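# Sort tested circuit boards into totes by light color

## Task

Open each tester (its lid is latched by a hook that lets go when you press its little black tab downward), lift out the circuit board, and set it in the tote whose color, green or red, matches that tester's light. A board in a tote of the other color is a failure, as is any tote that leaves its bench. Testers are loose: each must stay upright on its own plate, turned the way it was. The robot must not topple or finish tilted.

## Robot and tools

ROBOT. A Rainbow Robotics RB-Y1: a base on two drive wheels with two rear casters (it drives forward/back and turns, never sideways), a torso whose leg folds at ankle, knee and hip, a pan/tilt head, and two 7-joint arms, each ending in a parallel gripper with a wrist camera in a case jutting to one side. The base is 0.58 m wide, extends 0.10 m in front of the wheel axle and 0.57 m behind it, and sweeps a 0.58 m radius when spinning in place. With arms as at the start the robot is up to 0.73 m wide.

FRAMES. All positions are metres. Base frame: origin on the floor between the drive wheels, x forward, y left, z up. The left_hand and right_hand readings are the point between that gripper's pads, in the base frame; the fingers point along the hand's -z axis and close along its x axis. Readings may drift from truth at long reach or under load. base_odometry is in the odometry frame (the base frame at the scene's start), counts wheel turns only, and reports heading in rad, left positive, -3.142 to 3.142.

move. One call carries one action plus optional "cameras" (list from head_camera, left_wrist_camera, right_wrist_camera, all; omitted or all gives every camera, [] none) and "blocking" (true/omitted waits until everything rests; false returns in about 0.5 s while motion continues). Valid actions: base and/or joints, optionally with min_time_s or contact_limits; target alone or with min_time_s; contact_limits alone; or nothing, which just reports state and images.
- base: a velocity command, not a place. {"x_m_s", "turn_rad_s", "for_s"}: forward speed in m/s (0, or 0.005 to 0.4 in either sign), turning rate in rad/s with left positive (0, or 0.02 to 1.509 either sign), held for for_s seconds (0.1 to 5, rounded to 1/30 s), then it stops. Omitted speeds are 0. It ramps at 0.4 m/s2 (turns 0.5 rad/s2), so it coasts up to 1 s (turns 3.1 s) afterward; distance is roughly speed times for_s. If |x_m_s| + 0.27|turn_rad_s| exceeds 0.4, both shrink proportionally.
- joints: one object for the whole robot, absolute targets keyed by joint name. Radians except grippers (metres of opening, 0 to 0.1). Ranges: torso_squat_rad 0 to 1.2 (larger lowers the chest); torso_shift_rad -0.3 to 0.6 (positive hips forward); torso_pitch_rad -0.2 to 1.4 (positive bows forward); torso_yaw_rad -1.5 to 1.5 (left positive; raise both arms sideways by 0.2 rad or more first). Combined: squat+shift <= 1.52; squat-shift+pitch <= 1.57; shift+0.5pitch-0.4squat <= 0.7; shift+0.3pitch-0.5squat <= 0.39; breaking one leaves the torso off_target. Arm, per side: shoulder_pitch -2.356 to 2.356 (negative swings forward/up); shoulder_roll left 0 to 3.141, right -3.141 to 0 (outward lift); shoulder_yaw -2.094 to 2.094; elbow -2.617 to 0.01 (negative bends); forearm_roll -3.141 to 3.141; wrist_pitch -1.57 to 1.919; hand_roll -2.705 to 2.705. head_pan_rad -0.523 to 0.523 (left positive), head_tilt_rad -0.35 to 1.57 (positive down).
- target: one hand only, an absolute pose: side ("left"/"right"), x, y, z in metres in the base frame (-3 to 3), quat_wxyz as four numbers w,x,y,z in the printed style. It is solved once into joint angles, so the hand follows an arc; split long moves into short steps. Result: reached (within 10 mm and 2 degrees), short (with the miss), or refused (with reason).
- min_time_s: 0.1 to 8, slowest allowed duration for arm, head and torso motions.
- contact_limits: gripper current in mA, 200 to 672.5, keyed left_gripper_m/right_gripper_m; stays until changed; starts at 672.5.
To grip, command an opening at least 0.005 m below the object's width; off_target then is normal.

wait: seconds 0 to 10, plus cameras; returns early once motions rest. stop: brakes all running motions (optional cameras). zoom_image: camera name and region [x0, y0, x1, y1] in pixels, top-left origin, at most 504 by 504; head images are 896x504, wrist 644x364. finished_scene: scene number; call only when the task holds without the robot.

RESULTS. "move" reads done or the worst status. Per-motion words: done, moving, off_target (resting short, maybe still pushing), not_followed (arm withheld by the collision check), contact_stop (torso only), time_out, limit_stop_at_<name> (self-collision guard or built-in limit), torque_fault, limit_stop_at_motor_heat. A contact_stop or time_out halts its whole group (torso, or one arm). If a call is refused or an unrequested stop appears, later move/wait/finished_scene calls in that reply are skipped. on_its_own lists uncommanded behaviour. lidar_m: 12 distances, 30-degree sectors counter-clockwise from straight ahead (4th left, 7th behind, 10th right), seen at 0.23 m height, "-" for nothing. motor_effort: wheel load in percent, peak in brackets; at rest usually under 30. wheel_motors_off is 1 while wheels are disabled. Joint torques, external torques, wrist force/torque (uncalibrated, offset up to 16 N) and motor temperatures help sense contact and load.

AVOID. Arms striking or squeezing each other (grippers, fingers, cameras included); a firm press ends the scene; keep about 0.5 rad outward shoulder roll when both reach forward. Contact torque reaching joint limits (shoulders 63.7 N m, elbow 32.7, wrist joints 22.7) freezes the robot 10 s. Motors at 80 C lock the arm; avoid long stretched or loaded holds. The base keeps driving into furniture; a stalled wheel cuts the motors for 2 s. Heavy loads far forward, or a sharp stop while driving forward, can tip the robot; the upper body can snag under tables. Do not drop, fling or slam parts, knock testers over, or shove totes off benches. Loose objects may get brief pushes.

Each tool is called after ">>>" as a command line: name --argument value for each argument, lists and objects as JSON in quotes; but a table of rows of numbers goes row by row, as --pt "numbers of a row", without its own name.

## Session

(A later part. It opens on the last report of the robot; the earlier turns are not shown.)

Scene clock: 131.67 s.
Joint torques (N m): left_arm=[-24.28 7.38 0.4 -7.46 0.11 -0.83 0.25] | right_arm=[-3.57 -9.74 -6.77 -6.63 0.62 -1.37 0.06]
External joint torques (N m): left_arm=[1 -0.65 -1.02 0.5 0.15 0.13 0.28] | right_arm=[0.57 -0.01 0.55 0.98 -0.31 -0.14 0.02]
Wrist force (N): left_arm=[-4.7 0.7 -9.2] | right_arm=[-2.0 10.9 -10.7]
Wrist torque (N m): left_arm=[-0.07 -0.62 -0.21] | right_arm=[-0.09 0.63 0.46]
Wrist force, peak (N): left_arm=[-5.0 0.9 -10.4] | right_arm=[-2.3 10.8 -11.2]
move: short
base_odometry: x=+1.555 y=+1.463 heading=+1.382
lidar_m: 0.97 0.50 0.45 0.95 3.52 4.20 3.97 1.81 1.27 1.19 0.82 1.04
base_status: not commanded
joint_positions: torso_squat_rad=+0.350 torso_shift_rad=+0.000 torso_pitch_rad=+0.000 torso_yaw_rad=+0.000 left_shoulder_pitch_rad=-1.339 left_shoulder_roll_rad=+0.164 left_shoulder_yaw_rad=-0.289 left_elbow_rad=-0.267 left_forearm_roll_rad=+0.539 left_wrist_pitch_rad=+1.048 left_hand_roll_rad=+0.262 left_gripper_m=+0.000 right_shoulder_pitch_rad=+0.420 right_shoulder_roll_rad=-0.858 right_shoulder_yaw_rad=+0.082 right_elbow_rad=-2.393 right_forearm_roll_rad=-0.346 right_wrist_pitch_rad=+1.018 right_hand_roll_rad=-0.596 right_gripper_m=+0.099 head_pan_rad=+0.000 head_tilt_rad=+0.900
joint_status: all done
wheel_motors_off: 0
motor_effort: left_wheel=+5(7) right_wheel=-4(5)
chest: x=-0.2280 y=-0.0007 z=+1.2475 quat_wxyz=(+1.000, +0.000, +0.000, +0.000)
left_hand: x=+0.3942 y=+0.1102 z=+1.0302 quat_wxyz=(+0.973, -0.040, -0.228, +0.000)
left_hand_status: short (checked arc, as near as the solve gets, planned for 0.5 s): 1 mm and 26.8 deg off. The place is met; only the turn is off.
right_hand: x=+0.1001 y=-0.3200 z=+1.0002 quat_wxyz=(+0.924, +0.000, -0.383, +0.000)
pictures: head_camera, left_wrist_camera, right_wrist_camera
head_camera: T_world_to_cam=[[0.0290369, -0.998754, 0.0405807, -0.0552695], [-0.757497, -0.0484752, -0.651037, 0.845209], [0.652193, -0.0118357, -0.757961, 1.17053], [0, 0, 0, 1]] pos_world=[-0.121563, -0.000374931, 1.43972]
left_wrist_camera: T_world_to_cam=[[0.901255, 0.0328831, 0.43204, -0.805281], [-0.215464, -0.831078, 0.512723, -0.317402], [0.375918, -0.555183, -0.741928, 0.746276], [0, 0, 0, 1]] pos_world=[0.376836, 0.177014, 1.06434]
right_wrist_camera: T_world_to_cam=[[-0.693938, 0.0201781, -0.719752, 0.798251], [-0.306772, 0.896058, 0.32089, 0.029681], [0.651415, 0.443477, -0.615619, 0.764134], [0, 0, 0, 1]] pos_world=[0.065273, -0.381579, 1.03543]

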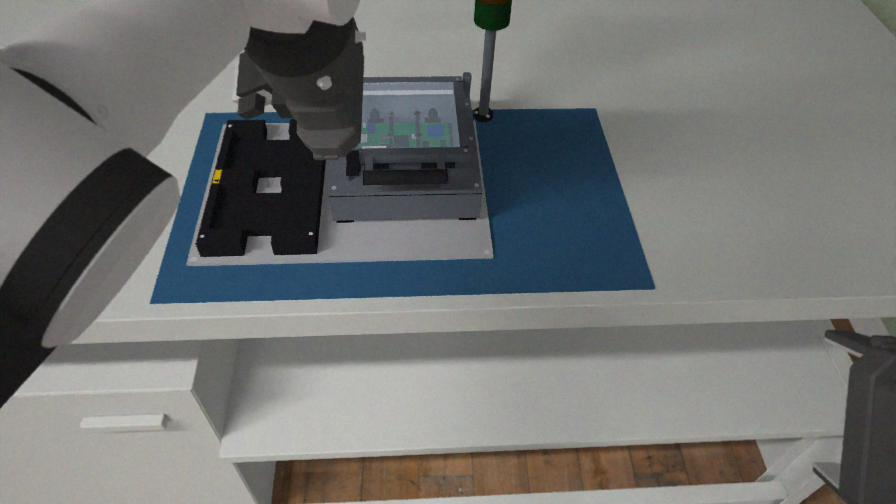

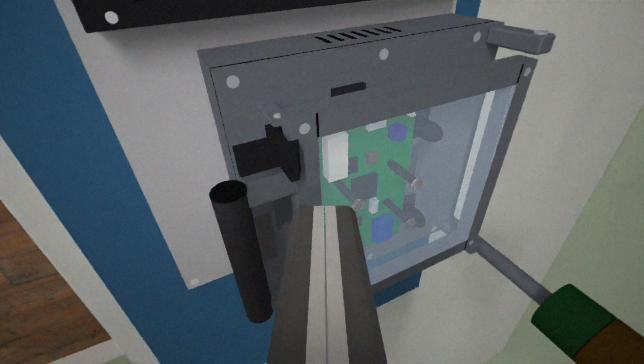

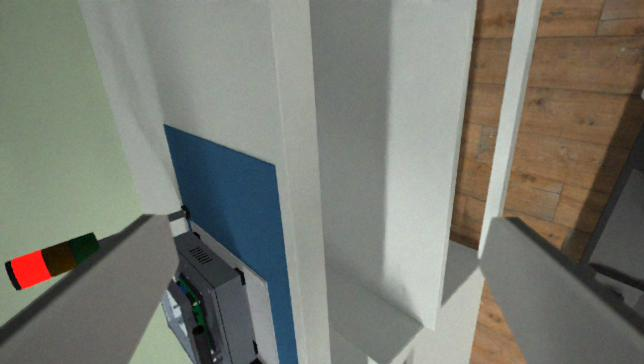

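>>> move --target '{"side":"left","x":0.25,"y":0.16,"z":1.25,"quat_wxyz":[0.924,0,-0.383,0]}' --cameras '[]'

>>> move --joints '{"torso_pitch_rad":0.35,"head_tilt_rad":0.6}' --cameras '[]'

>>> move --target '{"side":"left","x":0.39,"y":0.11,"z":1.06,"quat_wxyz":[1,0,0,0]}'

>>> zoom_image --camera "left_wrist_camera" --region '[170, 50, 470, 364]'

>>> zoom_image --camera "head_camera" --region '[310, 60, 560, 300]'

Scene clock: 147.20 s.
Joint torques (N m): left_arm=[-16.7 5.71 9.86 2.92 -1.1 -0.42 -0.24] | right_arm=[-3.26 -9.83 -6.65 -6.63 0.6 -1.36 0]
External joint torques (N m): left_arm=[0.27 -0.07 -0.41 -0.31 0.15 -0.08 -0.2] | right_arm=[0.88 -0.09 0.68 0.98 -0.32 -0.13 -0.04]
Wrist force (N): left_arm=[-5.9 0.1 -7.9] | right_arm=[-1.9 10.7 -10.7]
Wrist torque (N m): left_arm=[-0.04 -0.63 -0.19] | right_arm=[-0.06 0.64 0.47]
Wrist force, peak (N): left_arm=[-6.6 0.7 -11.0] | right_arm=[-2.4 11.0 -11.2]
move: done
base_odometry: x=+1.555 y=+1.463 heading=+1.382
lidar_m: 0.97 0.50 0.45 0.96 3.51 4.20 3.98 1.82 1.27 1.19 0.82 1.04
base_status: not commanded
joint_positions: torso_squat_rad=+0.350 torso_shift_rad=+0.000 torso_pitch_rad=+0.000 torso_yaw_rad=+0.000 left_shoulder_pitch_rad=-1.677 left_shoulder_roll_rad=+1.224 left_shoulder_yaw_rad=-1.322 left_elbow_rad=-2.038 left_forearm_roll_rad=+1.152 left_wrist_pitch_rad=+1.267 left_hand_roll_rad=+1.355 left_gripper_m=+0.000 right_shoulder_pitch_rad=+0.420 right_shoulder_roll_rad=-0.858 right_shoulder_yaw_rad=+0.082 right_elbow_rad=-2.393 right_forearm_roll_rad=-0.346 right_wrist_pitch_rad=+1.018 right_hand_roll_rad=-0.596 right_gripper_m=+0.099 head_pan_rad=+0.000 head_tilt_rad=+0.900
joint_status: all done
wheel_motors_off: 0
motor_effort: left_wheel=+4(6) right_wheel=-5(6)
chest: x=-0.2280 y=-0.0007 z=+1.2475 quat_wxyz=(+1.000, +0.000, +0.000, +0.000)
left_hand: x=+0.2496 y=+0.1594 z=+1.2506 quat_wxyz=(+0.925, -0.003, -0.381, -0.002)
left_hand_status: reached (checked arc, planned for 2.1 s): 1 mm and 0.5 deg off.
right_hand: x=+0.1001 y=-0.3200 z=+1.0002 quat_wxyz=(+0.924, +0.000, -0.383, +0.000)

Scene clock: 149.17 s.
Joint torques (N m): left_arm=[-16.04 7.06 9.98 0.29 -0.57 -0.18 -0.26] | right_arm=[2.31 -8.24 -5.36 -6.57 0.32 -0.81 0]
External joint torques (N m): left_arm=[0.93 -0.07 -0.36 -0.15 0.15 0.04 -0.24] | right_arm=[0.62 0.05 0.46 1.07 -0.34 -0.06 -0.03]
Wrist force (N): left_arm=[-4.4 0.0 -9.1] | right_arm=[-0.3 10.5 -12.4]
Wrist torque (N m): left_arm=[-0.03 -0.55 -0.18] | right_arm=[-0.04 0.73 0.49]
Wrist force, peak (N): left_arm=[-4.6 -0.1 -9.2] | right_arm=[-0.6 10.8 -12.6]
move: done
base_odometry: x=+1.555 y=+1.463 heading=+1.382
lidar_m: 0.97 0.50 0.45 0.96 3.51 4.19 3.98 1.81 1.27 1.20 0.82 1.04
base_status: not commanded
joint_positions: torso_squat_rad=+0.350 torso_shift_rad=+0.000 torso_pitch_rad=+0.350 torso_yaw_rad=+0.000 left_shoulder_pitch_rad=-1.678 left_shoulder_roll_rad=+1.224 left_shoulder_yaw_rad=-1.322 left_elbow_rad=-2.038 left_forearm_roll_rad=+1.152 left_wrist_pitch_rad=+1.267 left_hand_roll_rad=+1.355 left_gripper_m=+0.000 right_shoulder_pitch_rad=+0.420 right_shoulder_roll_rad=-0.858 right_shoulder_yaw_rad=+0.082 right_elbow_rad=-2.393 right_forearm_roll_rad=-0.346 right_wrist_pitch_rad=+1.018 right_hand_roll_rad=-0.596 right_gripper_m=+0.099 head_pan_rad=+0.000 head_tilt_rad=+0.600
joint_status: all done
wheel_motors_off: 0
motor_effort: left_wheel=+4(6) right_wheel=-5(6)
chest: x=-0.1219 y=-0.0007 z=+1.2287 quat_wxyz=(+0.985, +0.000, +0.174, +0.000)
left_hand: x=+0.3279 y=+0.1595 z=+1.0680 quat_wxyz=(+0.977, -0.003, -0.214, -0.001)
right_hand: x=+0.1015 y=-0.3199 z=+0.8839 quat_wxyz=(+0.976, +0.000, -0.217, +0.000)

Scene clock: 151.17 s.
Joint torques (N m): left_arm=[-22.44 7.96 8.62 1.17 0.13 0.1 0.37] | right_arm=[2.08 -8.2 -5.6 -6.64 0.39 -0.91 0.02]
External joint torques (N m): left_arm=[1.29 -0.21 0.35 0.74 0.1 0.17 0.37] | right_arm=[0.38 0.09 0.23 1 -0.27 -0.16 0]
Wrist force (N): left_arm=[-1.7 0.1 -10.0] | right_arm=[-0.2 10.8 -12.3]
Wrist torque (N m): left_arm=[0.00 -0.41 -0.24] | right_arm=[-0.08 0.74 0.50]
Wrist force, peak (N): left_arm=[-2.2 -0.8 -10.5] | right_arm=[-0.2 10.9 -12.5]
move: done
base_odometry: x=+1.555 y=+1.463 heading=+1.382
lidar_m: 0.97 0.49 0.46 0.95 3.52 4.20 3.98 1.81 1.27 1.20 0.81 1.03
base_status: not commanded
joint_positions: torso_squat_rad=+0.350 torso_shift_rad=+0.000 torso_pitch_rad=+0.350 torso_yaw_rad=+0.000 left_shoulder_pitch_rad=-1.817 left_shoulder_roll_rad=+0.713 left_shoulder_yaw_rad=-1.290 left_elbow_rad=-1.004 left_forearm_roll_rad=+1.612 left_wrist_pitch_rad=+1.514 left_hand_roll_rad=+0.743 left_gripper_m=+0.000 right_shoulder_pitch_rad=+0.420 right_shoulder_roll_rad=-0.858 right_shoulder_yaw_rad=+0.082 right_elbow_rad=-2.393 right_forearm_roll_rad=-0.346 right_wrist_pitch_rad=+1.018 right_hand_roll_rad=-0.596 right_gripper_m=+0.099 head_pan_rad=+0.000 head_tilt_rad=+0.600
joint_status: all done
wheel_motors_off: 0
motor_effort: left_wheel=+5(6) right_wheel=-3(6)
chest: x=-0.1219 y=-0.0007 z=+1.2287 quat_wxyz=(+0.985, +0.000, +0.174, +0.000)
left_hand: x=+0.3898 y=+0.1099 z=+1.0601 quat_wxyz=(+1.000, +0.000, -0.001, +0.000)
left_hand_status: reached (checked arc, planned for 1.4 s): 0 mm and 0.1 deg off.
right_hand: x=+0.1015 y=-0.3199 z=+0.8839 quat_wxyz=(+0.976, +0.000, -0.217, +0.000)
pictures: head_camera, left_wrist_camera, right_wrist_camera
head_camera: T_world_to_cam=[[0.0309709, -0.998753, 0.0391557, -0.0566645], [-0.789137, -0.0484758, -0.612301, 0.895856], [0.613436, -0.0119357, -0.789654, 1.0717], [0, 0, 0, 1]] pos_world=[0.0512884, -0.000375095, 1.39703]
left_wrist_camera: T_world_to_cam=[[0.999822, 0.0152817, -0.0110325, -0.381073], [0.0187249, -0.872148, 0.488883, -0.395456], [-0.00215099, -0.489003, -0.87228, 1.04831], [0, 0, 0, 1]] pos_world=[0.390665, 0.173552, 1.10354]
right_wrist_camera: T_world_to_cam=[[-0.898693, 0.0200639, -0.438119, 0.487398], [-0.178285, 0.895979, 0.406739, -0.0215278], [0.400706, 0.443643, -0.801633, 0.881537], [0, 0, 0, 1]] pos_world=[0.0809459, -0.381578, 0.928963]

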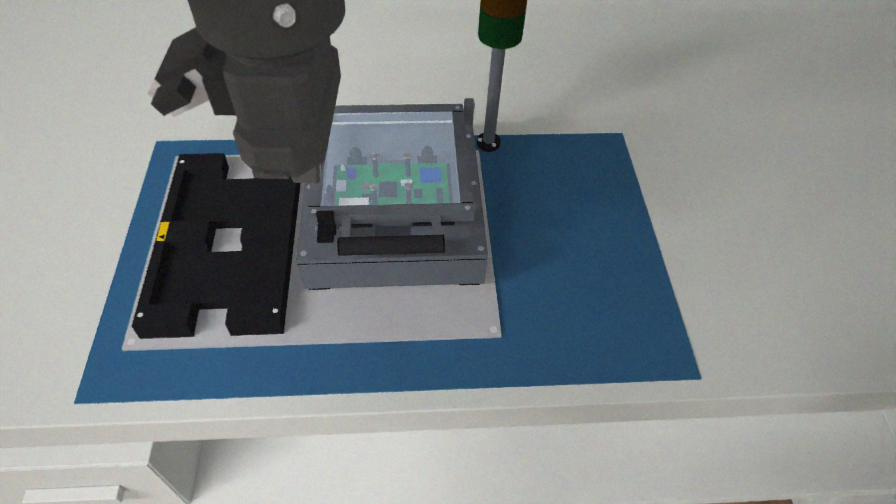

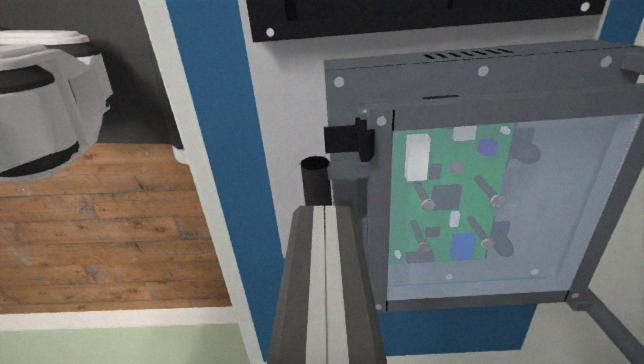

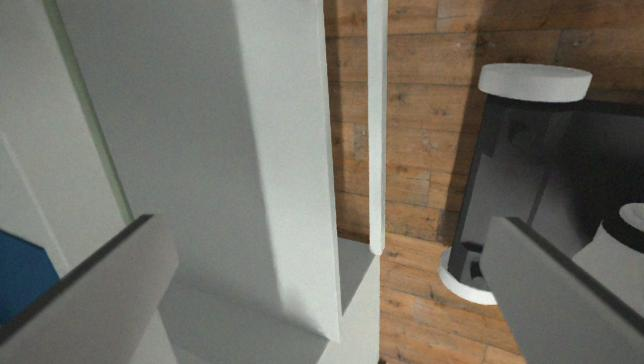

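Scaled by 1.605 (camera's finer frame: 920x520).

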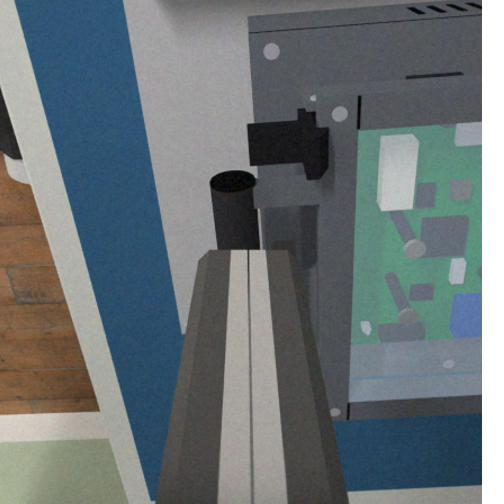

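Scaled by 2.016 (camera's finer frame: 1280x720).

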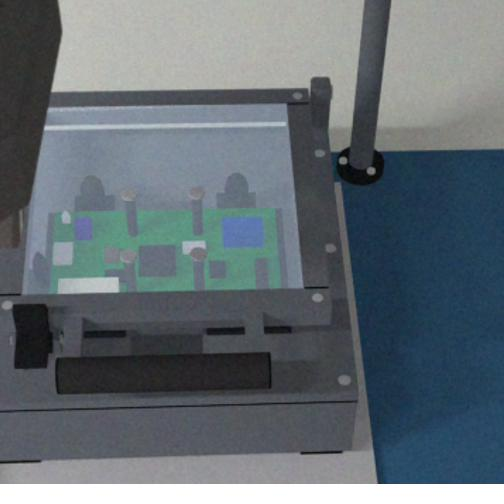

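>>> move --target '{"side":"left","x":0.392,"y":0.114,"z":1.005,"quat_wxyz":[1,0,0,0]}'

>>> zoom_image --camera "left_wrist_camera" --region '[220, 80, 420, 280]'

>>> zoom_image --camera "head_camera" --region '[220, 100, 500, 340]'

Scene clock: 164.87 s.
Joint torques (N m): left_arm=[-23.08 7.11 7.79 1.04 0.18 -0.07 -0.02] | right_arm=[2.08 -8.19 -5.45 -6.61 0.41 -0.82 0.05]
External joint torques (N m): left_arm=[0.69 -1.07 -0.1 0.83 0.15 0.01 -0.02] | right_arm=[0.39 0.09 0.37 1.04 -0.25 -0.07 0.02]
Wrist force (N): left_arm=[-1.8 -0.2 -9.8] | right_arm=[-0.2 10.8 -11.9]
Wrist torque (N m): left_arm=[-0.01 -0.41 -0.24] | right_arm=[-0.06 0.73 0.47]
Wrist force, peak (N): left_arm=[-2.1 -0.3 -11.3] | right_arm=[0.1 10.9 -12.7]
move: done
base_odometry: x=+1.555 y=+1.463 heading=+1.382
lidar_m: 0.97 0.50 0.45 0.96 3.52 4.20 3.98 1.82 1.27 1.20 0.80 1.03
base_status: not commanded
joint_positions: torso_squat_rad=+0.350 torso_shift_rad=+0.000 torso_pitch_rad=+0.350 torso_yaw_rad=+0.000 left_shoulder_pitch_rad=-1.729 left_shoulder_roll_rad=+0.666 left_shoulder_yaw_rad=-1.321 left_elbow_rad=-0.951 left_forearm_roll_rad=+1.571 left_wrist_pitch_rad=+1.413 left_hand_roll_rad=+0.712 left_gripper_m=+0.000 right_shoulder_pitch_rad=+0.420 right_shoulder_roll_rad=-0.858 right_shoulder_yaw_rad=+0.082 right_elbow_rad=-2.393 right_forearm_roll_rad=-0.346 right_wrist_pitch_rad=+1.018 right_hand_roll_rad=-0.596 right_gripper_m=+0.099 head_pan_rad=+0.000 head_tilt_rad=+0.600
joint_status: all done
wheel_motors_off: 0
motor_effort: left_wheel=+5(5) right_wheel=-4(5)
chest: x=-0.1219 y=-0.0007 z=+1.2287 quat_wxyz=(+0.985, +0.000, +0.174, +0.000)
left_hand: x=+0.3916 y=+0.1143 z=+1.0051 quat_wxyz=(+1.000, +0.000, -0.001, +0.000)
left_hand_status: reached (checked arc, planned for 0.3 s): 1 mm and 0.1 deg off.
right_hand: x=+0.1015 y=-0.3199 z=+0.8839 quat_wxyz=(+0.976, +0.000, -0.217, +0.000)
pictures: head_camera, left_wrist_camera, right_wrist_camera
head_camera: T_world_to_cam=[[0.0309731, -0.998753, 0.0391574, -0.0566701], [-0.789137, -0.0484786, -0.612301, 0.895935], [0.613436, -0.0119356, -0.789654, 1.07164], [0, 0, 0, 1]] pos_world=[0.0513884, -0.000375084, 1.39703]
left_wrist_camera: T_world_to_cam=[[0.999822, 0.015757, -0.0103732, -0.384226], [0.0188166, -0.872315, 0.488582, -0.364451], [-0.00135012, -0.48869, -0.872456, 1.00231], [0, 0, 0, 1]] pos_world=[0.392369, 0.177955, 1.04855]
right_wrist_camera: T_world_to_cam=[[-0.898729, 0.0200239, -0.438047, 0.487318], [-0.178292, 0.895971, 0.406753, -0.0215436], [0.400622, 0.443661, -0.801665, 0.88158], [0, 0, 0, 1]] pos_world=[0.0809455, -0.381578, 0.928963]

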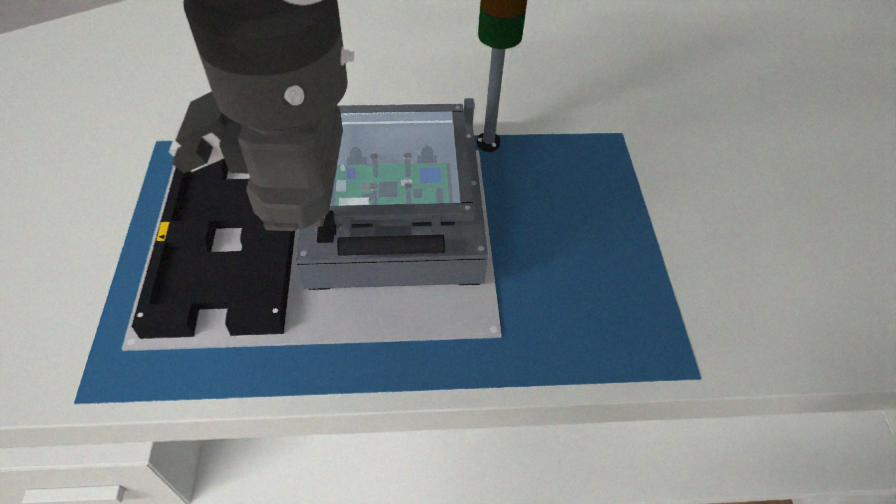

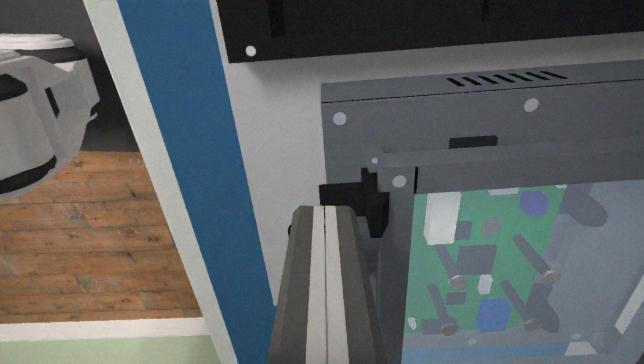

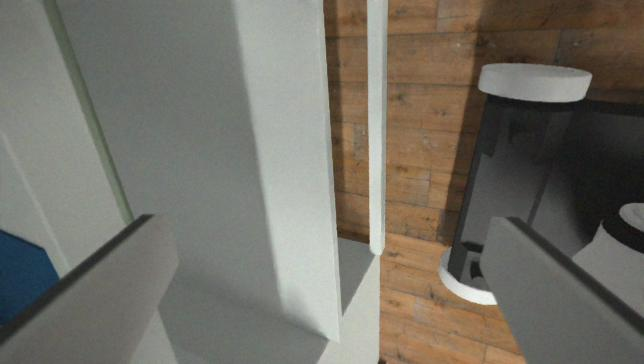

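Scaled by 2.520 (camera's finer frame: 920x520).

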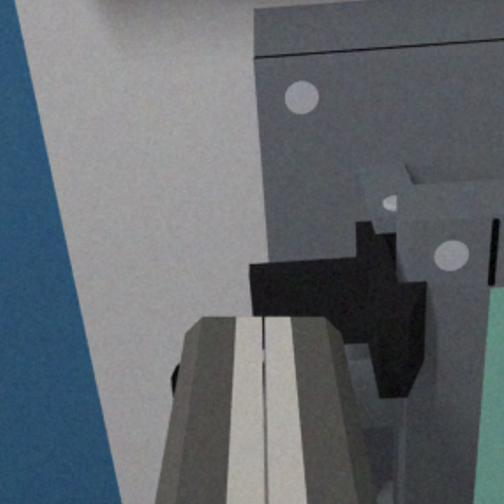

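Scaled by 1.800 (camera's finer frame: 1280x720).

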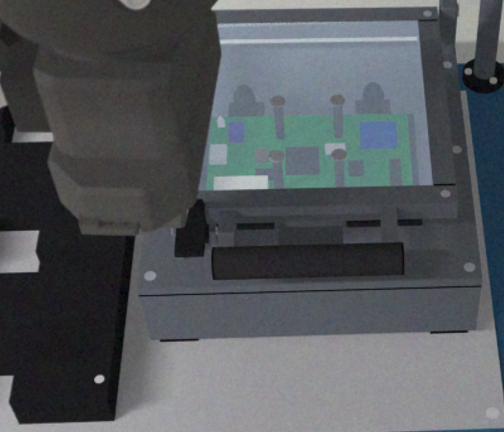

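>>> move --target '{"side":"left","x":0.392,"y":0.109,"z":0.99,"quat_wxyz":[1,0,0,0]}'

>>> zoom_image --camera "left_wrist_camera" --region '[220, 80, 420, 280]'

>>> zoom_image --camera "head_camera" --region '[220, 100, 500, 340]'

Scene clock: 182.17 s.
Joint torques (N m): left_arm=[-22.57 7.41 7.07 1.03 0.15 -0.17 -0.15] | right_arm=[2.1 -8.41 -5.61 -6.69 0.38 -0.82 0.01]
External joint torques (N m): left_arm=[1.26 -0.68 -0.57 0.88 0.12 -0.1 -0.15] | right_arm=[0.4 -0.13 0.22 0.96 -0.28 -0.07 -0.01]
Wrist force (N): left_arm=[-1.8 0.0 -9.7] | right_arm=[-0.3 10.9 -12.3]
Wrist torque (N m): left_arm=[-0.05 -0.41 -0.24] | right_arm=[-0.09 0.74 0.49]
Wrist force, peak (N): left_arm=[-2.2 -0.4 -10.8] | right_arm=[-0.3 11.1 -12.3]
move: done
base_odometry: x=+1.555 y=+1.463 heading=+1.382
lidar_m: 0.97 0.49 0.45 0.96 3.51 4.19 3.98 1.81 1.26 1.19 0.81 1.04
base_status: not commanded
joint_positions: torso_squat_rad=+0.350 torso_shift_rad=+0.000 torso_pitch_rad=+0.350 torso_yaw_rad=+0.000 left_shoulder_pitch_rad=-1.712 left_shoulder_roll_rad=+0.632 left_shoulder_yaw_rad=-1.329 left_elbow_rad=-0.917 left_forearm_roll_rad=+1.561 left_wrist_pitch_rad=+1.388 left_hand_roll_rad=+0.706 left_gripper_m=+0.000 right_shoulder_pitch_rad=+0.420 right_shoulder_roll_rad=-0.858 right_shoulder_yaw_rad=+0.082 right_elbow_rad=-2.393 right_forearm_roll_rad=-0.346 right_wrist_pitch_rad=+1.018 right_hand_roll_rad=-0.596 right_gripper_m=+0.099 head_pan_rad=+0.000 head_tilt_rad=+0.600
joint_status: all done
wheel_motors_off: 0
motor_effort: left_wheel=+5(6) right_wheel=-3(6)
chest: x=-0.1219 y=-0.0007 z=+1.2287 quat_wxyz=(+0.985, +0.000, +0.174, +0.000)
left_hand: x=+0.3913 y=+0.1092 z=+0.9906 quat_wxyz=(+1.000, +0.000, -0.001, +0.000)
left_hand_status: reached (checked arc, planned for 0.2 s): 1 mm and 0.1 deg off.
right_hand: x=+0.1015 y=-0.3199 z=+0.8839 quat_wxyz=(+0.976, +0.000, -0.217, +0.000)
pictures: head_camera, left_wrist_camera, right_wrist_camera
head_camera: T_world_to_cam=[[0.0309731, -0.998753, 0.0391574, -0.056667], [-0.789137, -0.0484786, -0.612301, 0.895856], [0.613436, -0.0119356, -0.789654, 1.0717], [0, 0, 0, 1]] pos_world=[0.0512884, -0.000375084, 1.39703]
left_wrist_camera: T_world_to_cam=[[0.99982, 0.0152291, -0.0113388, -0.383], [0.018828, -0.872302, 0.488606, -0.361843], [-0.00244983, -0.488731, -0.872431, 0.987572], [0, 0, 0, 1]] pos_world=[0.392163, 0.172854, 1.03404]
right_wrist_camera: T_world_to_cam=[[-0.898729, 0.0200239, -0.438047, 0.487318], [-0.178292, 0.895971, 0.406753, -0.0215436], [0.400622, 0.443661, -0.801665, 0.88158], [0, 0, 0, 1]] pos_world=[0.0809455, -0.381578, 0.928963]

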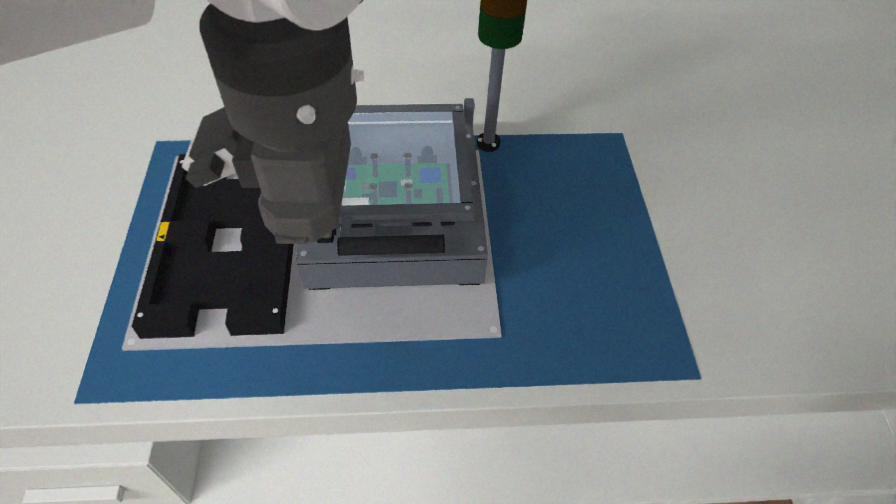

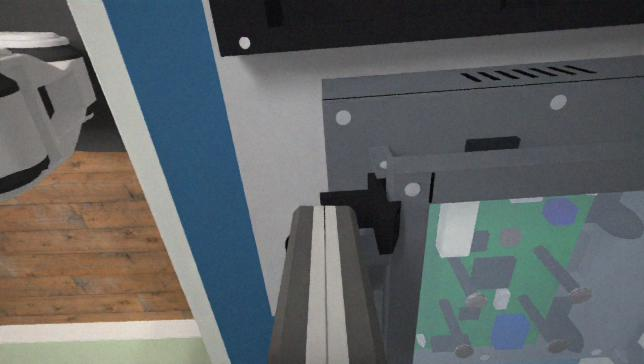

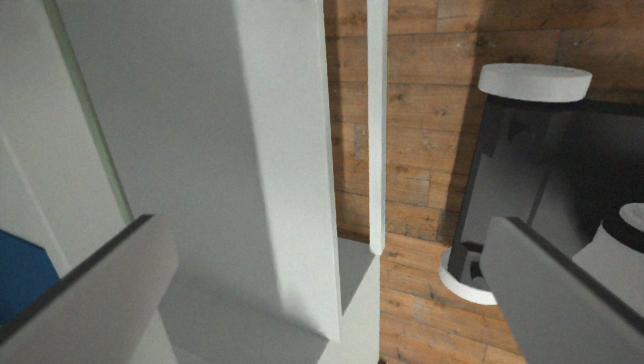

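Scaled by 2.520 (camera's finer frame: 920x520).

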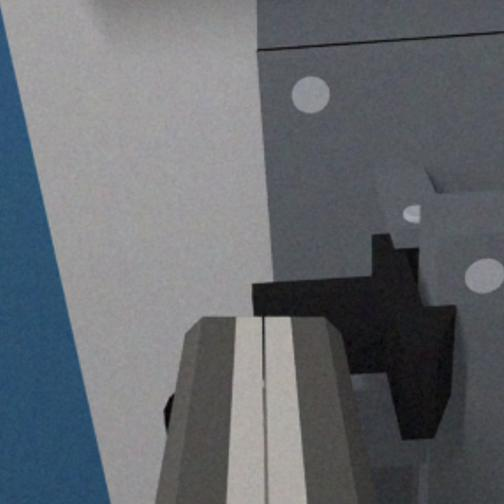

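Scaled by 1.800 (camera's finer frame: 1280x720).

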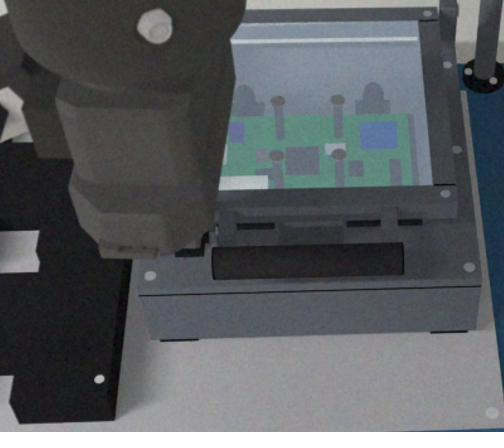

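>>> move --target '{"side":"left","x":0.396,"y":0.108,"z":0.978,"quat_wxyz":[1,0,0,0]}' --cameras '[]'

>>> move --target '{"side":"left","x":0.396,"y":0.108,"z":0.968,"quat_wxyz":[1,0,0,0]}'

>>> zoom_image --camera "left_wrist_camera" --region '[220, 80, 420, 280]'

>>> zoom_image --camera "head_camera" --region '[220, 100, 500, 340]'

Scene clock: 188.97 s.
Joint torques (N m): left_arm=[-21.39 6.58 6.18 0.77 0.24 -0.3 -0.06] | right_arm=[2.22 -8.43 -5.4 -6.65 0.38 -0.8 0.05]
External joint torques (N m): left_arm=[2.64 -1.5 -0.89 0.63 0.22 -0.22 -0.06] | right_arm=[0.53 -0.15 0.42 0.99 -0.27 -0.06 0.03]
Wrist force (N): left_arm=[-1.5 0.1 -8.3] | right_arm=[-0.3 10.8 -12.1]
Wrist torque (N m): left_arm=[-0.05 -0.37 -0.22] | right_arm=[-0.08 0.72 0.49]
Wrist force, peak (N): left_arm=[-2.0 -0.4 -10.0] | right_arm=[0.0 11.3 -12.1]
move: done
base_odometry: x=+1.555 y=+1.463 heading=+1.382
lidar_m: 0.96 0.50 0.45 0.95 3.51 4.19 3.98 1.81 1.27 1.19 0.82 1.04
base_status: not commanded
joint_positions: torso_squat_rad=+0.350 torso_shift_rad=+0.000 torso_pitch_rad=+0.350 torso_yaw_rad=+0.000 left_shoulder_pitch_rad=-1.701 left_shoulder_roll_rad=+0.586 left_shoulder_yaw_rad=-1.333 left_elbow_rad=-0.832 left_forearm_roll_rad=+1.558 left_wrist_pitch_rad=+1.369 left_hand_roll_rad=+0.663 left_gripper_m=+0.000 right_shoulder_pitch_rad=+0.420 right_shoulder_roll_rad=-0.858 right_shoulder_yaw_rad=+0.082 right_elbow_rad=-2.393 right_forearm_roll_rad=-0.346 right_wrist_pitch_rad=+1.018 right_hand_roll_rad=-0.596 right_gripper_m=+0.099 head_pan_rad=+0.000 head_tilt_rad=+0.600
joint_status: all done
wheel_motors_off: 0
motor_effort: left_wheel=+4(6) right_wheel=-3(6)
chest: x=-0.1219 y=-0.0007 z=+1.2287 quat_wxyz=(+0.985, +0.000, +0.174, +0.000)
left_hand: x=+0.3961 y=+0.1080 z=+0.9783 quat_wxyz=(+1.000, +0.000, +0.000, +0.000)
left_hand_status: reached (checked arc, planned for 0.3 s): 0 mm and 0.1 deg off.
right_hand: x=+0.1015 y=-0.3199 z=+0.8839 quat_wxyz=(+0.976, +0.000, -0.217, +0.000)

Scene clock: 189.63 s.
Joint torques (N m): left_arm=[-2.91 0.93 -1.11 3.29 -3.04 -8.3 -0.07] | right_arm=[1.77 -8.3 -5.45 -6.66 0.32 -0.8 -0.02]
External joint torques (N m): left_arm=[21.16 -7.13 -8.03 3.15 -3.03 -8.22 -0.07] | right_arm=[0.13 0 0.39 0.99 -0.34 -0.05 -0.04]
Wrist force (N): left_arm=[-36.5 6.8 55.8] | right_arm=[-0.3 10.7 -12.2]
Wrist torque (N m): left_arm=[0.53 -0.20 0.06] | right_arm=[-0.07 0.73 0.49]
Wrist force, peak (N): left_arm=[-47.1 6.6 70.5] | right_arm=[-0.1 10.8 -12.6]
move: done
base_odometry: x=+1.555 y=+1.463 heading=+1.383
lidar_m: 0.97 0.50 0.46 0.96 3.52 4.20 3.98 1.81 1.26 1.19 0.81 1.04
base_status: not commanded
joint_positions: torso_squat_rad=+0.350 torso_shift_rad=-0.001 torso_pitch_rad=+0.347 torso_yaw_rad=+0.000 left_shoulder_pitch_rad=-1.691 left_shoulder_roll_rad=+0.573 left_shoulder_yaw_rad=-1.335 left_elbow_rad=-0.811 left_forearm_roll_rad=+1.553 left_wrist_pitch_rad=+1.354 left_hand_roll_rad=+0.653 left_gripper_m=+0.000 right_shoulder_pitch_rad=+0.420 right_shoulder_roll_rad=-0.858 right_shoulder_yaw_rad=+0.082 right_elbow_rad=-2.393 right_forearm_roll_rad=-0.346 right_wrist_pitch_rad=+1.018 right_hand_roll_rad=-0.596 right_gripper_m=+0.099 head_pan_rad=+0.000 head_tilt_rad=+0.600
joint_status: all done
wheel_motors_off: 0
motor_effort: left_wheel=+19(22) right_wheel=+0(6)
chest: x=-0.1237 y=-0.0008 z=+1.2290 quat_wxyz=(+0.985, +0.001, +0.173, +0.000)
left_hand: x=+0.3960 y=+0.1076 z=+0.9731 quat_wxyz=(+1.000, -0.001, -0.004, +0.000)
left_hand_status: reached (checked arc, planned for 0.2 s): 5 mm and 0.4 deg off.
right_hand: x=+0.1008 y=-0.3199 z=+0.8848 quat_wxyz=(+0.976, +0.000, -0.218, +0.000)
pictures: head_camera, left_wrist_camera, right_wrist_camera
head_camera: T_world_to_cam=[[0.0311701, -0.998753, 0.0389966, -0.0565113], [-0.787195, -0.0485722, -0.614788, 0.897913], [0.615916, -0.0115349, -0.787727, 1.07094], [0, 0, 0, 1]] pos_world=[0.0489848, -0.000474082, 1.39784]
left_wrist_camera: T_world_to_cam=[[0.999867, 0.0153958, -0.00541323, -0.393687], [0.0160739, -0.871691, 0.489792, -0.355001], [0.00282209, -0.489813, -0.871823, 0.969012], [0, 0, 0, 1]] pos_world=[0.396606, 0.171245, 1.01655]
right_wrist_camera: T_world_to_cam=[[-0.897346, 0.0198962, -0.44088, 0.489348], [-0.179818, 0.895818, 0.406419, -0.0217478], [0.403034, 0.443976, -0.80028, 0.881178], [0, 0, 0, 1]] pos_world=[0.0800588, -0.381477, 0.929772]

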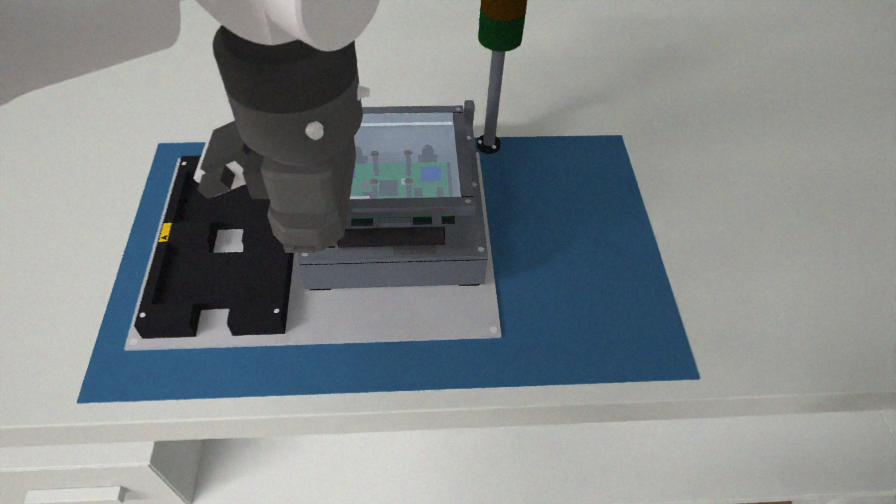

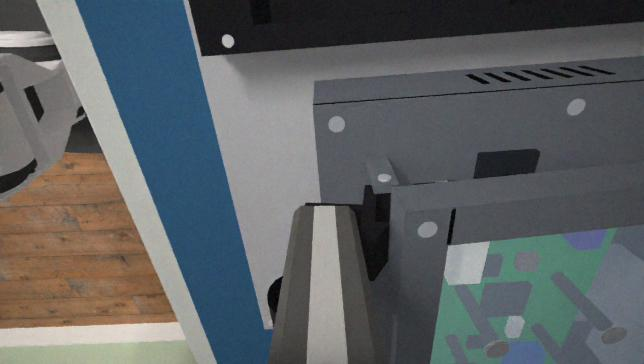

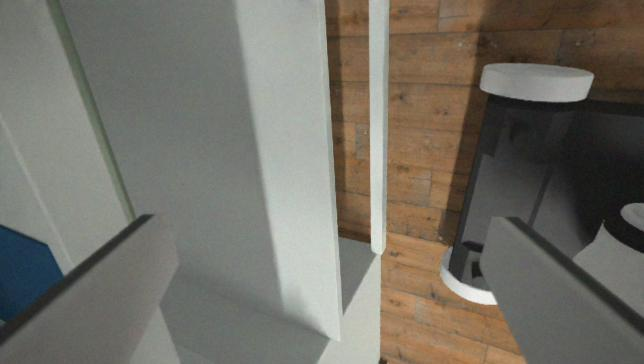

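Scaled by 2.520 (camera's finer frame: 920x520).

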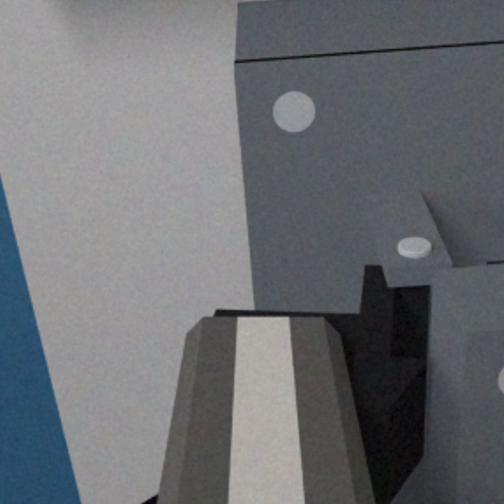

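Scaled by 1.800 (camera's finer frame: 1280x720).

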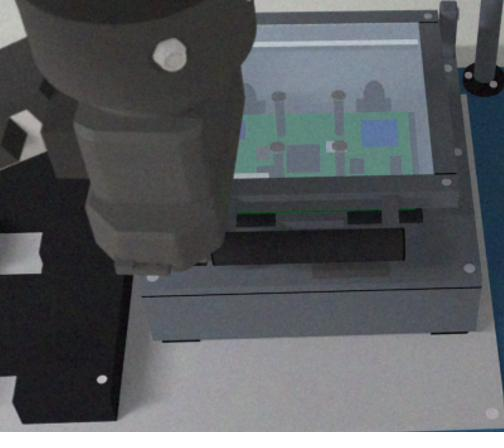

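>>> move --target '{"side":"left","x":0.385,"y":0.118,"z":1.04,"quat_wxyz":[1,0,0,0]}'

>>> zoom_image --camera "head_camera" --region '[270, 90, 510, 310]'

>>> zoom_image --camera "left_wrist_camera" --region '[220, 50, 520, 300]'

Scene clock: 197.80 s.
Joint torques (N m): left_arm=[-21.68 7.42 8.5 0.02 0.25 -0.06 0] | right_arm=[1.62 -8.42 -5.39 -6.63 0.37 -0.89 0.02]
External joint torques (N m): left_arm=[1.89 -0.77 0.16 -0.32 0.22 -0.01 0] | right_arm=[-0.08 -0.14 0.43 1.02 -0.29 -0.14 0]
Wrist force (N): left_arm=[-1.7 -0.4 -9.7] | right_arm=[0.0 11.0 -12.1]
Wrist torque (N m): left_arm=[0.05 -0.41 -0.24] | right_arm=[-0.09 0.77 0.49]
Wrist force, peak (N): left_arm=[-39.8 6.2 60.9] | right_arm=[-0.4 11.0 -12.4]
move: done
base_odometry: x=+1.555 y=+1.463 heading=+1.382
lidar_m: 0.97 0.49 0.45 0.96 3.52 4.20 3.98 1.81 1.28 1.19 0.82 1.03
base_status: not commanded
joint_positions: torso_squat_rad=+0.350 torso_shift_rad=+0.000 torso_pitch_rad=+0.350 torso_yaw_rad=+0.000 left_shoulder_pitch_rad=-1.773 left_shoulder_roll_rad=+0.723 left_shoulder_yaw_rad=-1.301 left_elbow_rad=-1.023 left_forearm_roll_rad=+1.600 left_wrist_pitch_rad=+1.480 left_hand_roll_rad=+0.739 left_gripper_m=+0.000 right_shoulder_pitch_rad=+0.420 right_shoulder_roll_rad=-0.858 right_shoulder_yaw_rad=+0.082 right_elbow_rad=-2.393 right_forearm_roll_rad=-0.346 right_wrist_pitch_rad=+1.018 right_hand_roll_rad=-0.596 right_gripper_m=+0.099 head_pan_rad=+0.000 head_tilt_rad=+0.600
joint_status: all done
wheel_motors_off: 0
motor_effort: left_wheel=+5(19) right_wheel=-4(8)
chest: x=-0.1220 y=-0.0007 z=+1.2287 quat_wxyz=(+0.985, +0.000, +0.174, +0.000)
left_hand: x=+0.3863 y=+0.1180 z=+1.0381 quat_wxyz=(+1.000, +0.001, +0.004, +0.000)
left_hand_status: reached (checked arc, planned for 0.5 s): 2 mm and 0.5 deg off.
right_hand: x=+0.1015 y=-0.3199 z=+0.8839 quat_wxyz=(+0.976, +0.000, -0.217, +0.000)
pictures: head_camera, left_wrist_camera, right_wrist_camera
head_camera: T_world_to_cam=[[0.0310289, -0.998754, 0.0390829, -0.0565696], [-0.789048, -0.0484787, -0.612416, 0.896073], [0.613547, -0.0118357, -0.789569, 1.07166], [0, 0, 0, 1]] pos_world=[0.0512881, -0.000374919, 1.39713]
left_wrist_camera: T_world_to_cam=[[0.999692, 0.0145833, -0.0200597, -0.368432], [0.022509, -0.873106, 0.487011, -0.376967], [-0.010412, -0.487313, -0.873165, 1.03696], [0, 0, 0, 1]] pos_world=[0.387601, 0.181564, 1.08163]
right_wrist_camera: T_world_to_cam=[[-0.898677, 0.0199836, -0.438156, 0.48731], [-0.178366, 0.89598, 0.4067, -0.0215022], [0.400706, 0.443644, -0.801633, 0.881576], [0, 0, 0, 1]] pos_world=[0.080846, -0.381578, 0.928963]

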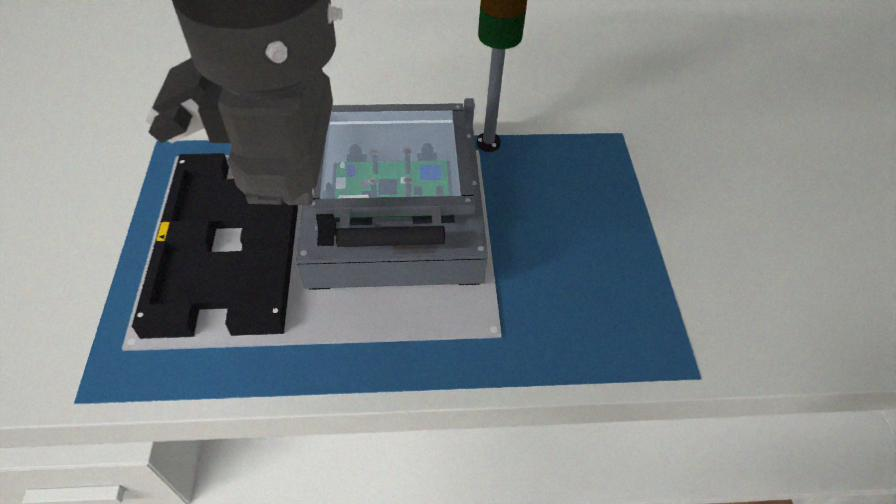

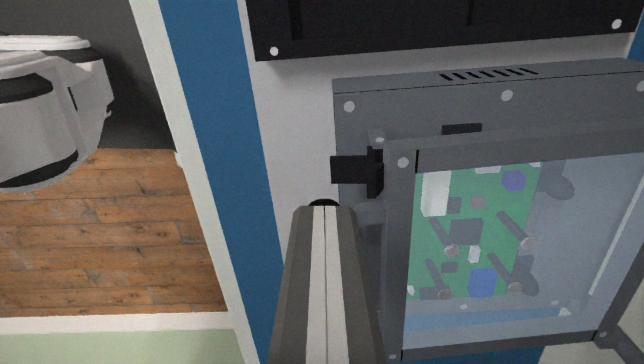

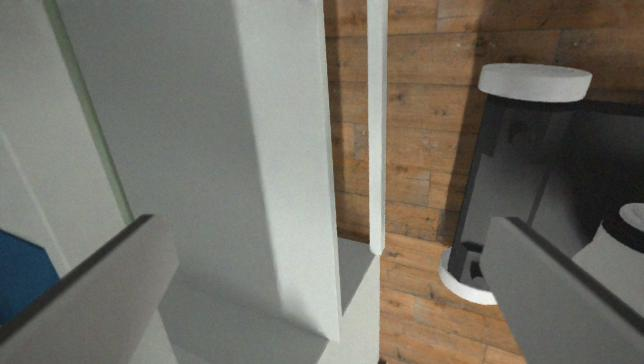

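Scaled by 2.100 (camera's finer frame: 1280x720).

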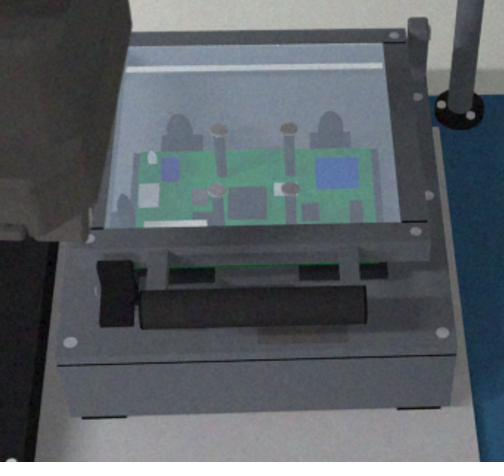

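Scaled by 1.680 (camera's finer frame: 920x520).

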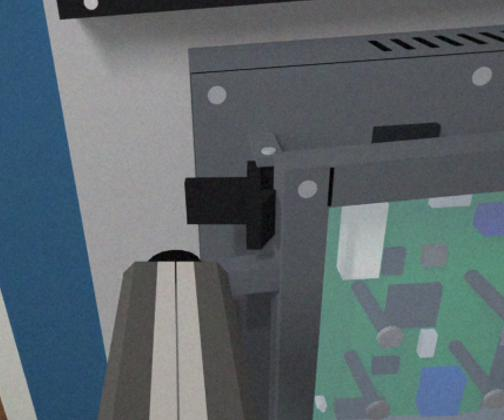

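>>> move --joints '{"left_gripper_m":0.032}' --cameras '[]'

>>> move --target '{"side":"left","x":0.388,"y":0.045,"z":1.01,"quat_wxyz":[1,0,0,0]}'

>>> zoom_image --camera "head_camera" --region '[270, 90, 510, 310]'

>>> zoom_image --camera "left_wrist_camera" --region '[220, 80, 470, 330]'

Scene clock: 219.50 s.
Joint torques (N m): left_arm=[-21.81 7.64 8.46 -0.01 0.28 -0.08 0.07] | right_arm=[1.6 -8.25 -5.28 -6.59 0.35 -0.76 -0.01]
External joint torques (N m): left_arm=[1.76 -0.56 0.12 -0.35 0.24 -0.02 0.07] | right_arm=[-0.1 0.03 0.55 1.05 -0.31 -0.02 -0.04]
Wrist force (N): left_arm=[-1.4 0.0 -9.5] | right_arm=[-0.4 10.7 -12.5]
Wrist torque (N m): left_arm=[-0.01 -0.36 -0.23] | right_arm=[-0.07 0.71 0.50]
Wrist force, peak (N): left_arm=[-1.7 -0.3 -10.0] | right_arm=[-0.4 11.0 -12.4]
move: done
base_odometry: x=+1.555 y=+1.463 heading=+1.382
lidar_m: 0.97 0.49 0.45 0.96 3.52 4.20 3.98 1.82 1.27 1.20 0.82 1.04
base_status: not commanded
joint_positions: torso_squat_rad=+0.350 torso_shift_rad=+0.000 torso_pitch_rad=+0.350 torso_yaw_rad=+0.000 left_shoulder_pitch_rad=-1.773 left_shoulder_roll_rad=+0.723 left_shoulder_yaw_rad=-1.301 left_elbow_rad=-1.023 left_forearm_roll_rad=+1.600 left_wrist_pitch_rad=+1.480 left_hand_roll_rad=+0.739 left_gripper_m=+0.032 right_shoulder_pitch_rad=+0.420 right_shoulder_roll_rad=-0.858 right_shoulder_yaw_rad=+0.082 right_elbow_rad=-2.393 right_forearm_roll_rad=-0.346 right_wrist_pitch_rad=+1.018 right_hand_roll_rad=-0.596 right_gripper_m=+0.099 head_pan_rad=+0.000 head_tilt_rad=+0.600
joint_status: all done
wheel_motors_off: 0
motor_effort: left_wheel=+5(6) right_wheel=-3(5)
chest: x=-0.1220 y=-0.0007 z=+1.2287 quat_wxyz=(+0.985, +0.000, +0.174, +0.000)
left_hand: x=+0.3863 y=+0.1180 z=+1.0381 quat_wxyz=(+1.000, +0.001, +0.004, +0.000)
right_hand: x=+0.1015 y=-0.3199 z=+0.8839 quat_wxyz=(+0.976, +0.000, -0.217, +0.000)

Scene clock: 220.63 s.
Joint torques (N m): left_arm=[-23.09 7.5 5.86 0.99 0.06 -0.17 0.32] | right_arm=[1.81 -8.23 -5.34 -6.55 0.39 -0.78 0.03]
External joint torques (N m): left_arm=[1.18 -0.27 -0.9 0.85 0.04 -0.1 0.32] | right_arm=[0.12 0.06 0.49 1.09 -0.27 -0.03 0.01]
Wrist force (N): left_arm=[-1.6 0.0 -9.6] | right_arm=[-0.3 10.4 -12.2]
Wrist torque (N m): left_arm=[-0.02 -0.38 -0.23] | right_arm=[-0.04 0.74 0.50]
Wrist force, peak (N): left_arm=[-1.5 0.3 -10.3] | right_arm=[0.1 10.8 -12.4]
move: done
base_odometry: x=+1.555 y=+1.463 heading=+1.382
lidar_m: 0.97 0.49 0.45 0.96 3.52 4.20 3.98 1.82 1.27 1.20 0.81 1.04
base_status: not commanded
joint_positions: torso_squat_rad=+0.350 torso_shift_rad=+0.000 torso_pitch_rad=+0.350 torso_yaw_rad=+0.000 left_shoulder_pitch_rad=-1.800 left_shoulder_roll_rad=+0.461 left_shoulder_yaw_rad=-1.318 left_elbow_rad=-0.776 left_forearm_roll_rad=+1.566 left_wrist_pitch_rad=+1.435 left_hand_roll_rad=+0.753 left_gripper_m=+0.032 right_shoulder_pitch_rad=+0.420 right_shoulder_roll_rad=-0.858 right_shoulder_yaw_rad=+0.082 right_elbow_rad=-2.393 right_forearm_roll_rad=-0.346 right_wrist_pitch_rad=+1.018 right_hand_roll_rad=-0.596 right_gripper_m=+0.099 head_pan_rad=+0.000 head_tilt_rad=+0.600
joint_status: all done
wheel_motors_off: 0
motor_effort: left_wheel=+5(6) right_wheel=-3(5)
chest: x=-0.1220 y=-0.0007 z=+1.2287 quat_wxyz=(+0.985, +0.000, +0.174, +0.000)
left_hand: x=+0.3877 y=+0.0449 z=+1.0101 quat_wxyz=(+1.000, -0.001, -0.001, +0.000)
left_hand_status: reached (checked arc, planned for 0.6 s): 0 mm and 0.2 deg off.
right_hand: x=+0.1014 y=-0.3199 z=+0.8839 quat_wxyz=(+0.976, +0.000, -0.217, +0.000)
pictures: head_camera, left_wrist_camera, right_wrist_camera
head_camera: T_world_to_cam=[[0.0309658, -0.998753, 0.0391604, -0.0566748], [-0.789051, -0.0484763, -0.612412, 0.896068], [0.613547, -0.0119357, -0.789568, 1.07165], [0, 0, 0, 1]] pos_world=[0.0512882, -0.000375093, 1.39713]
left_wrist_camera: T_world_to_cam=[[0.999832, 0.0154015, -0.00997779, -0.379568], [0.0183147, -0.871686, 0.489723, -0.428393], [-0.00115503, -0.489823, -0.871821, 0.972031], [0, 0, 0, 1]] pos_world=[0.388473, 0.108545, 1.05344]
right_wrist_camera: T_world_to_cam=[[-0.898693, 0.0200639, -0.438119, 0.487308], [-0.178285, 0.895979, 0.406739, -0.0215456], [0.400706, 0.443643, -0.801633, 0.881577], [0, 0, 0, 1]] pos_world=[0.0808459, -0.381578, 0.928963]

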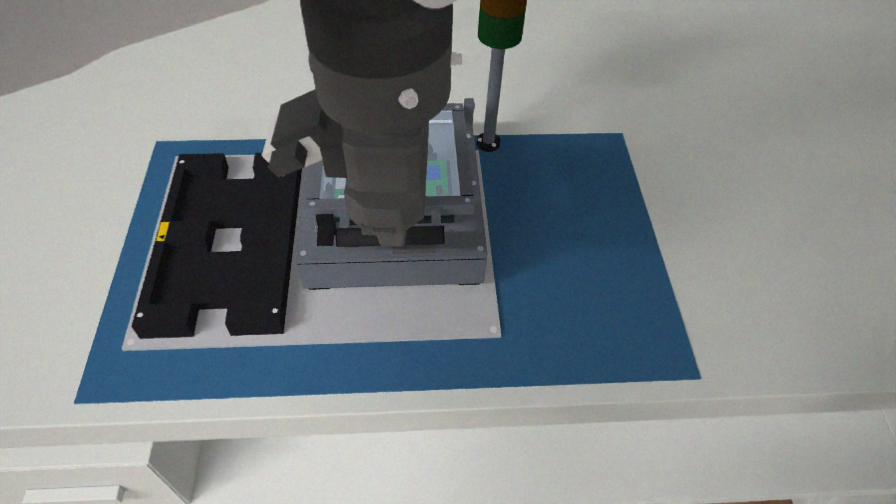

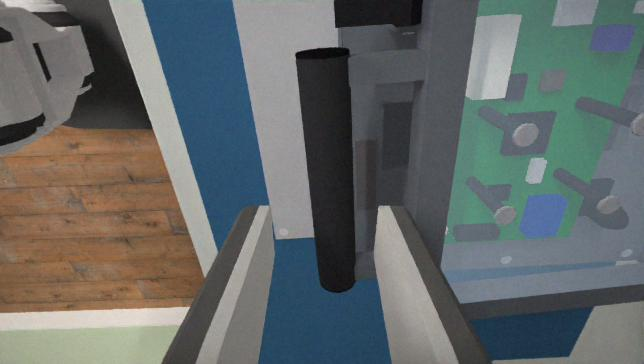

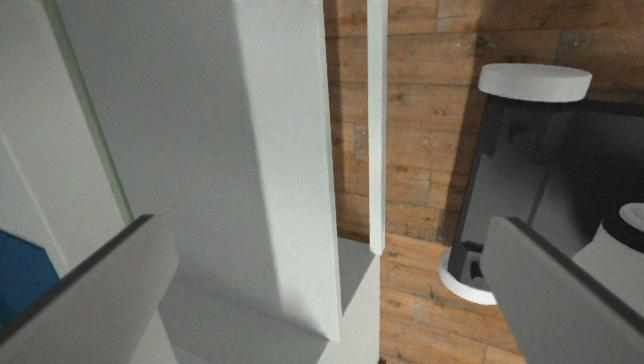

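Scaled by 2.100 (camera's finer frame: 1280x720).

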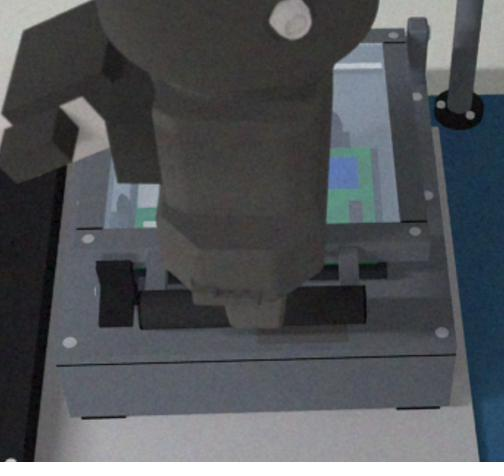

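Scaled by 2.016 (camera's finer frame: 920x520).

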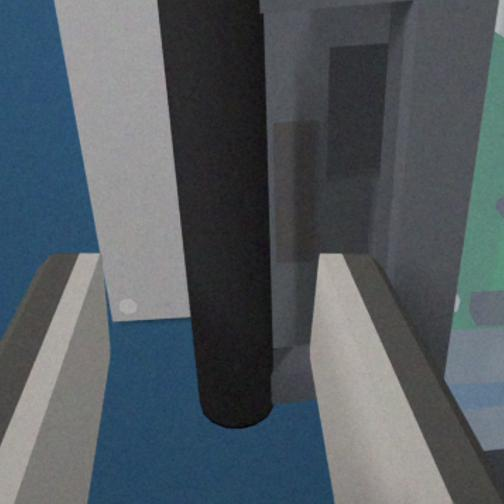

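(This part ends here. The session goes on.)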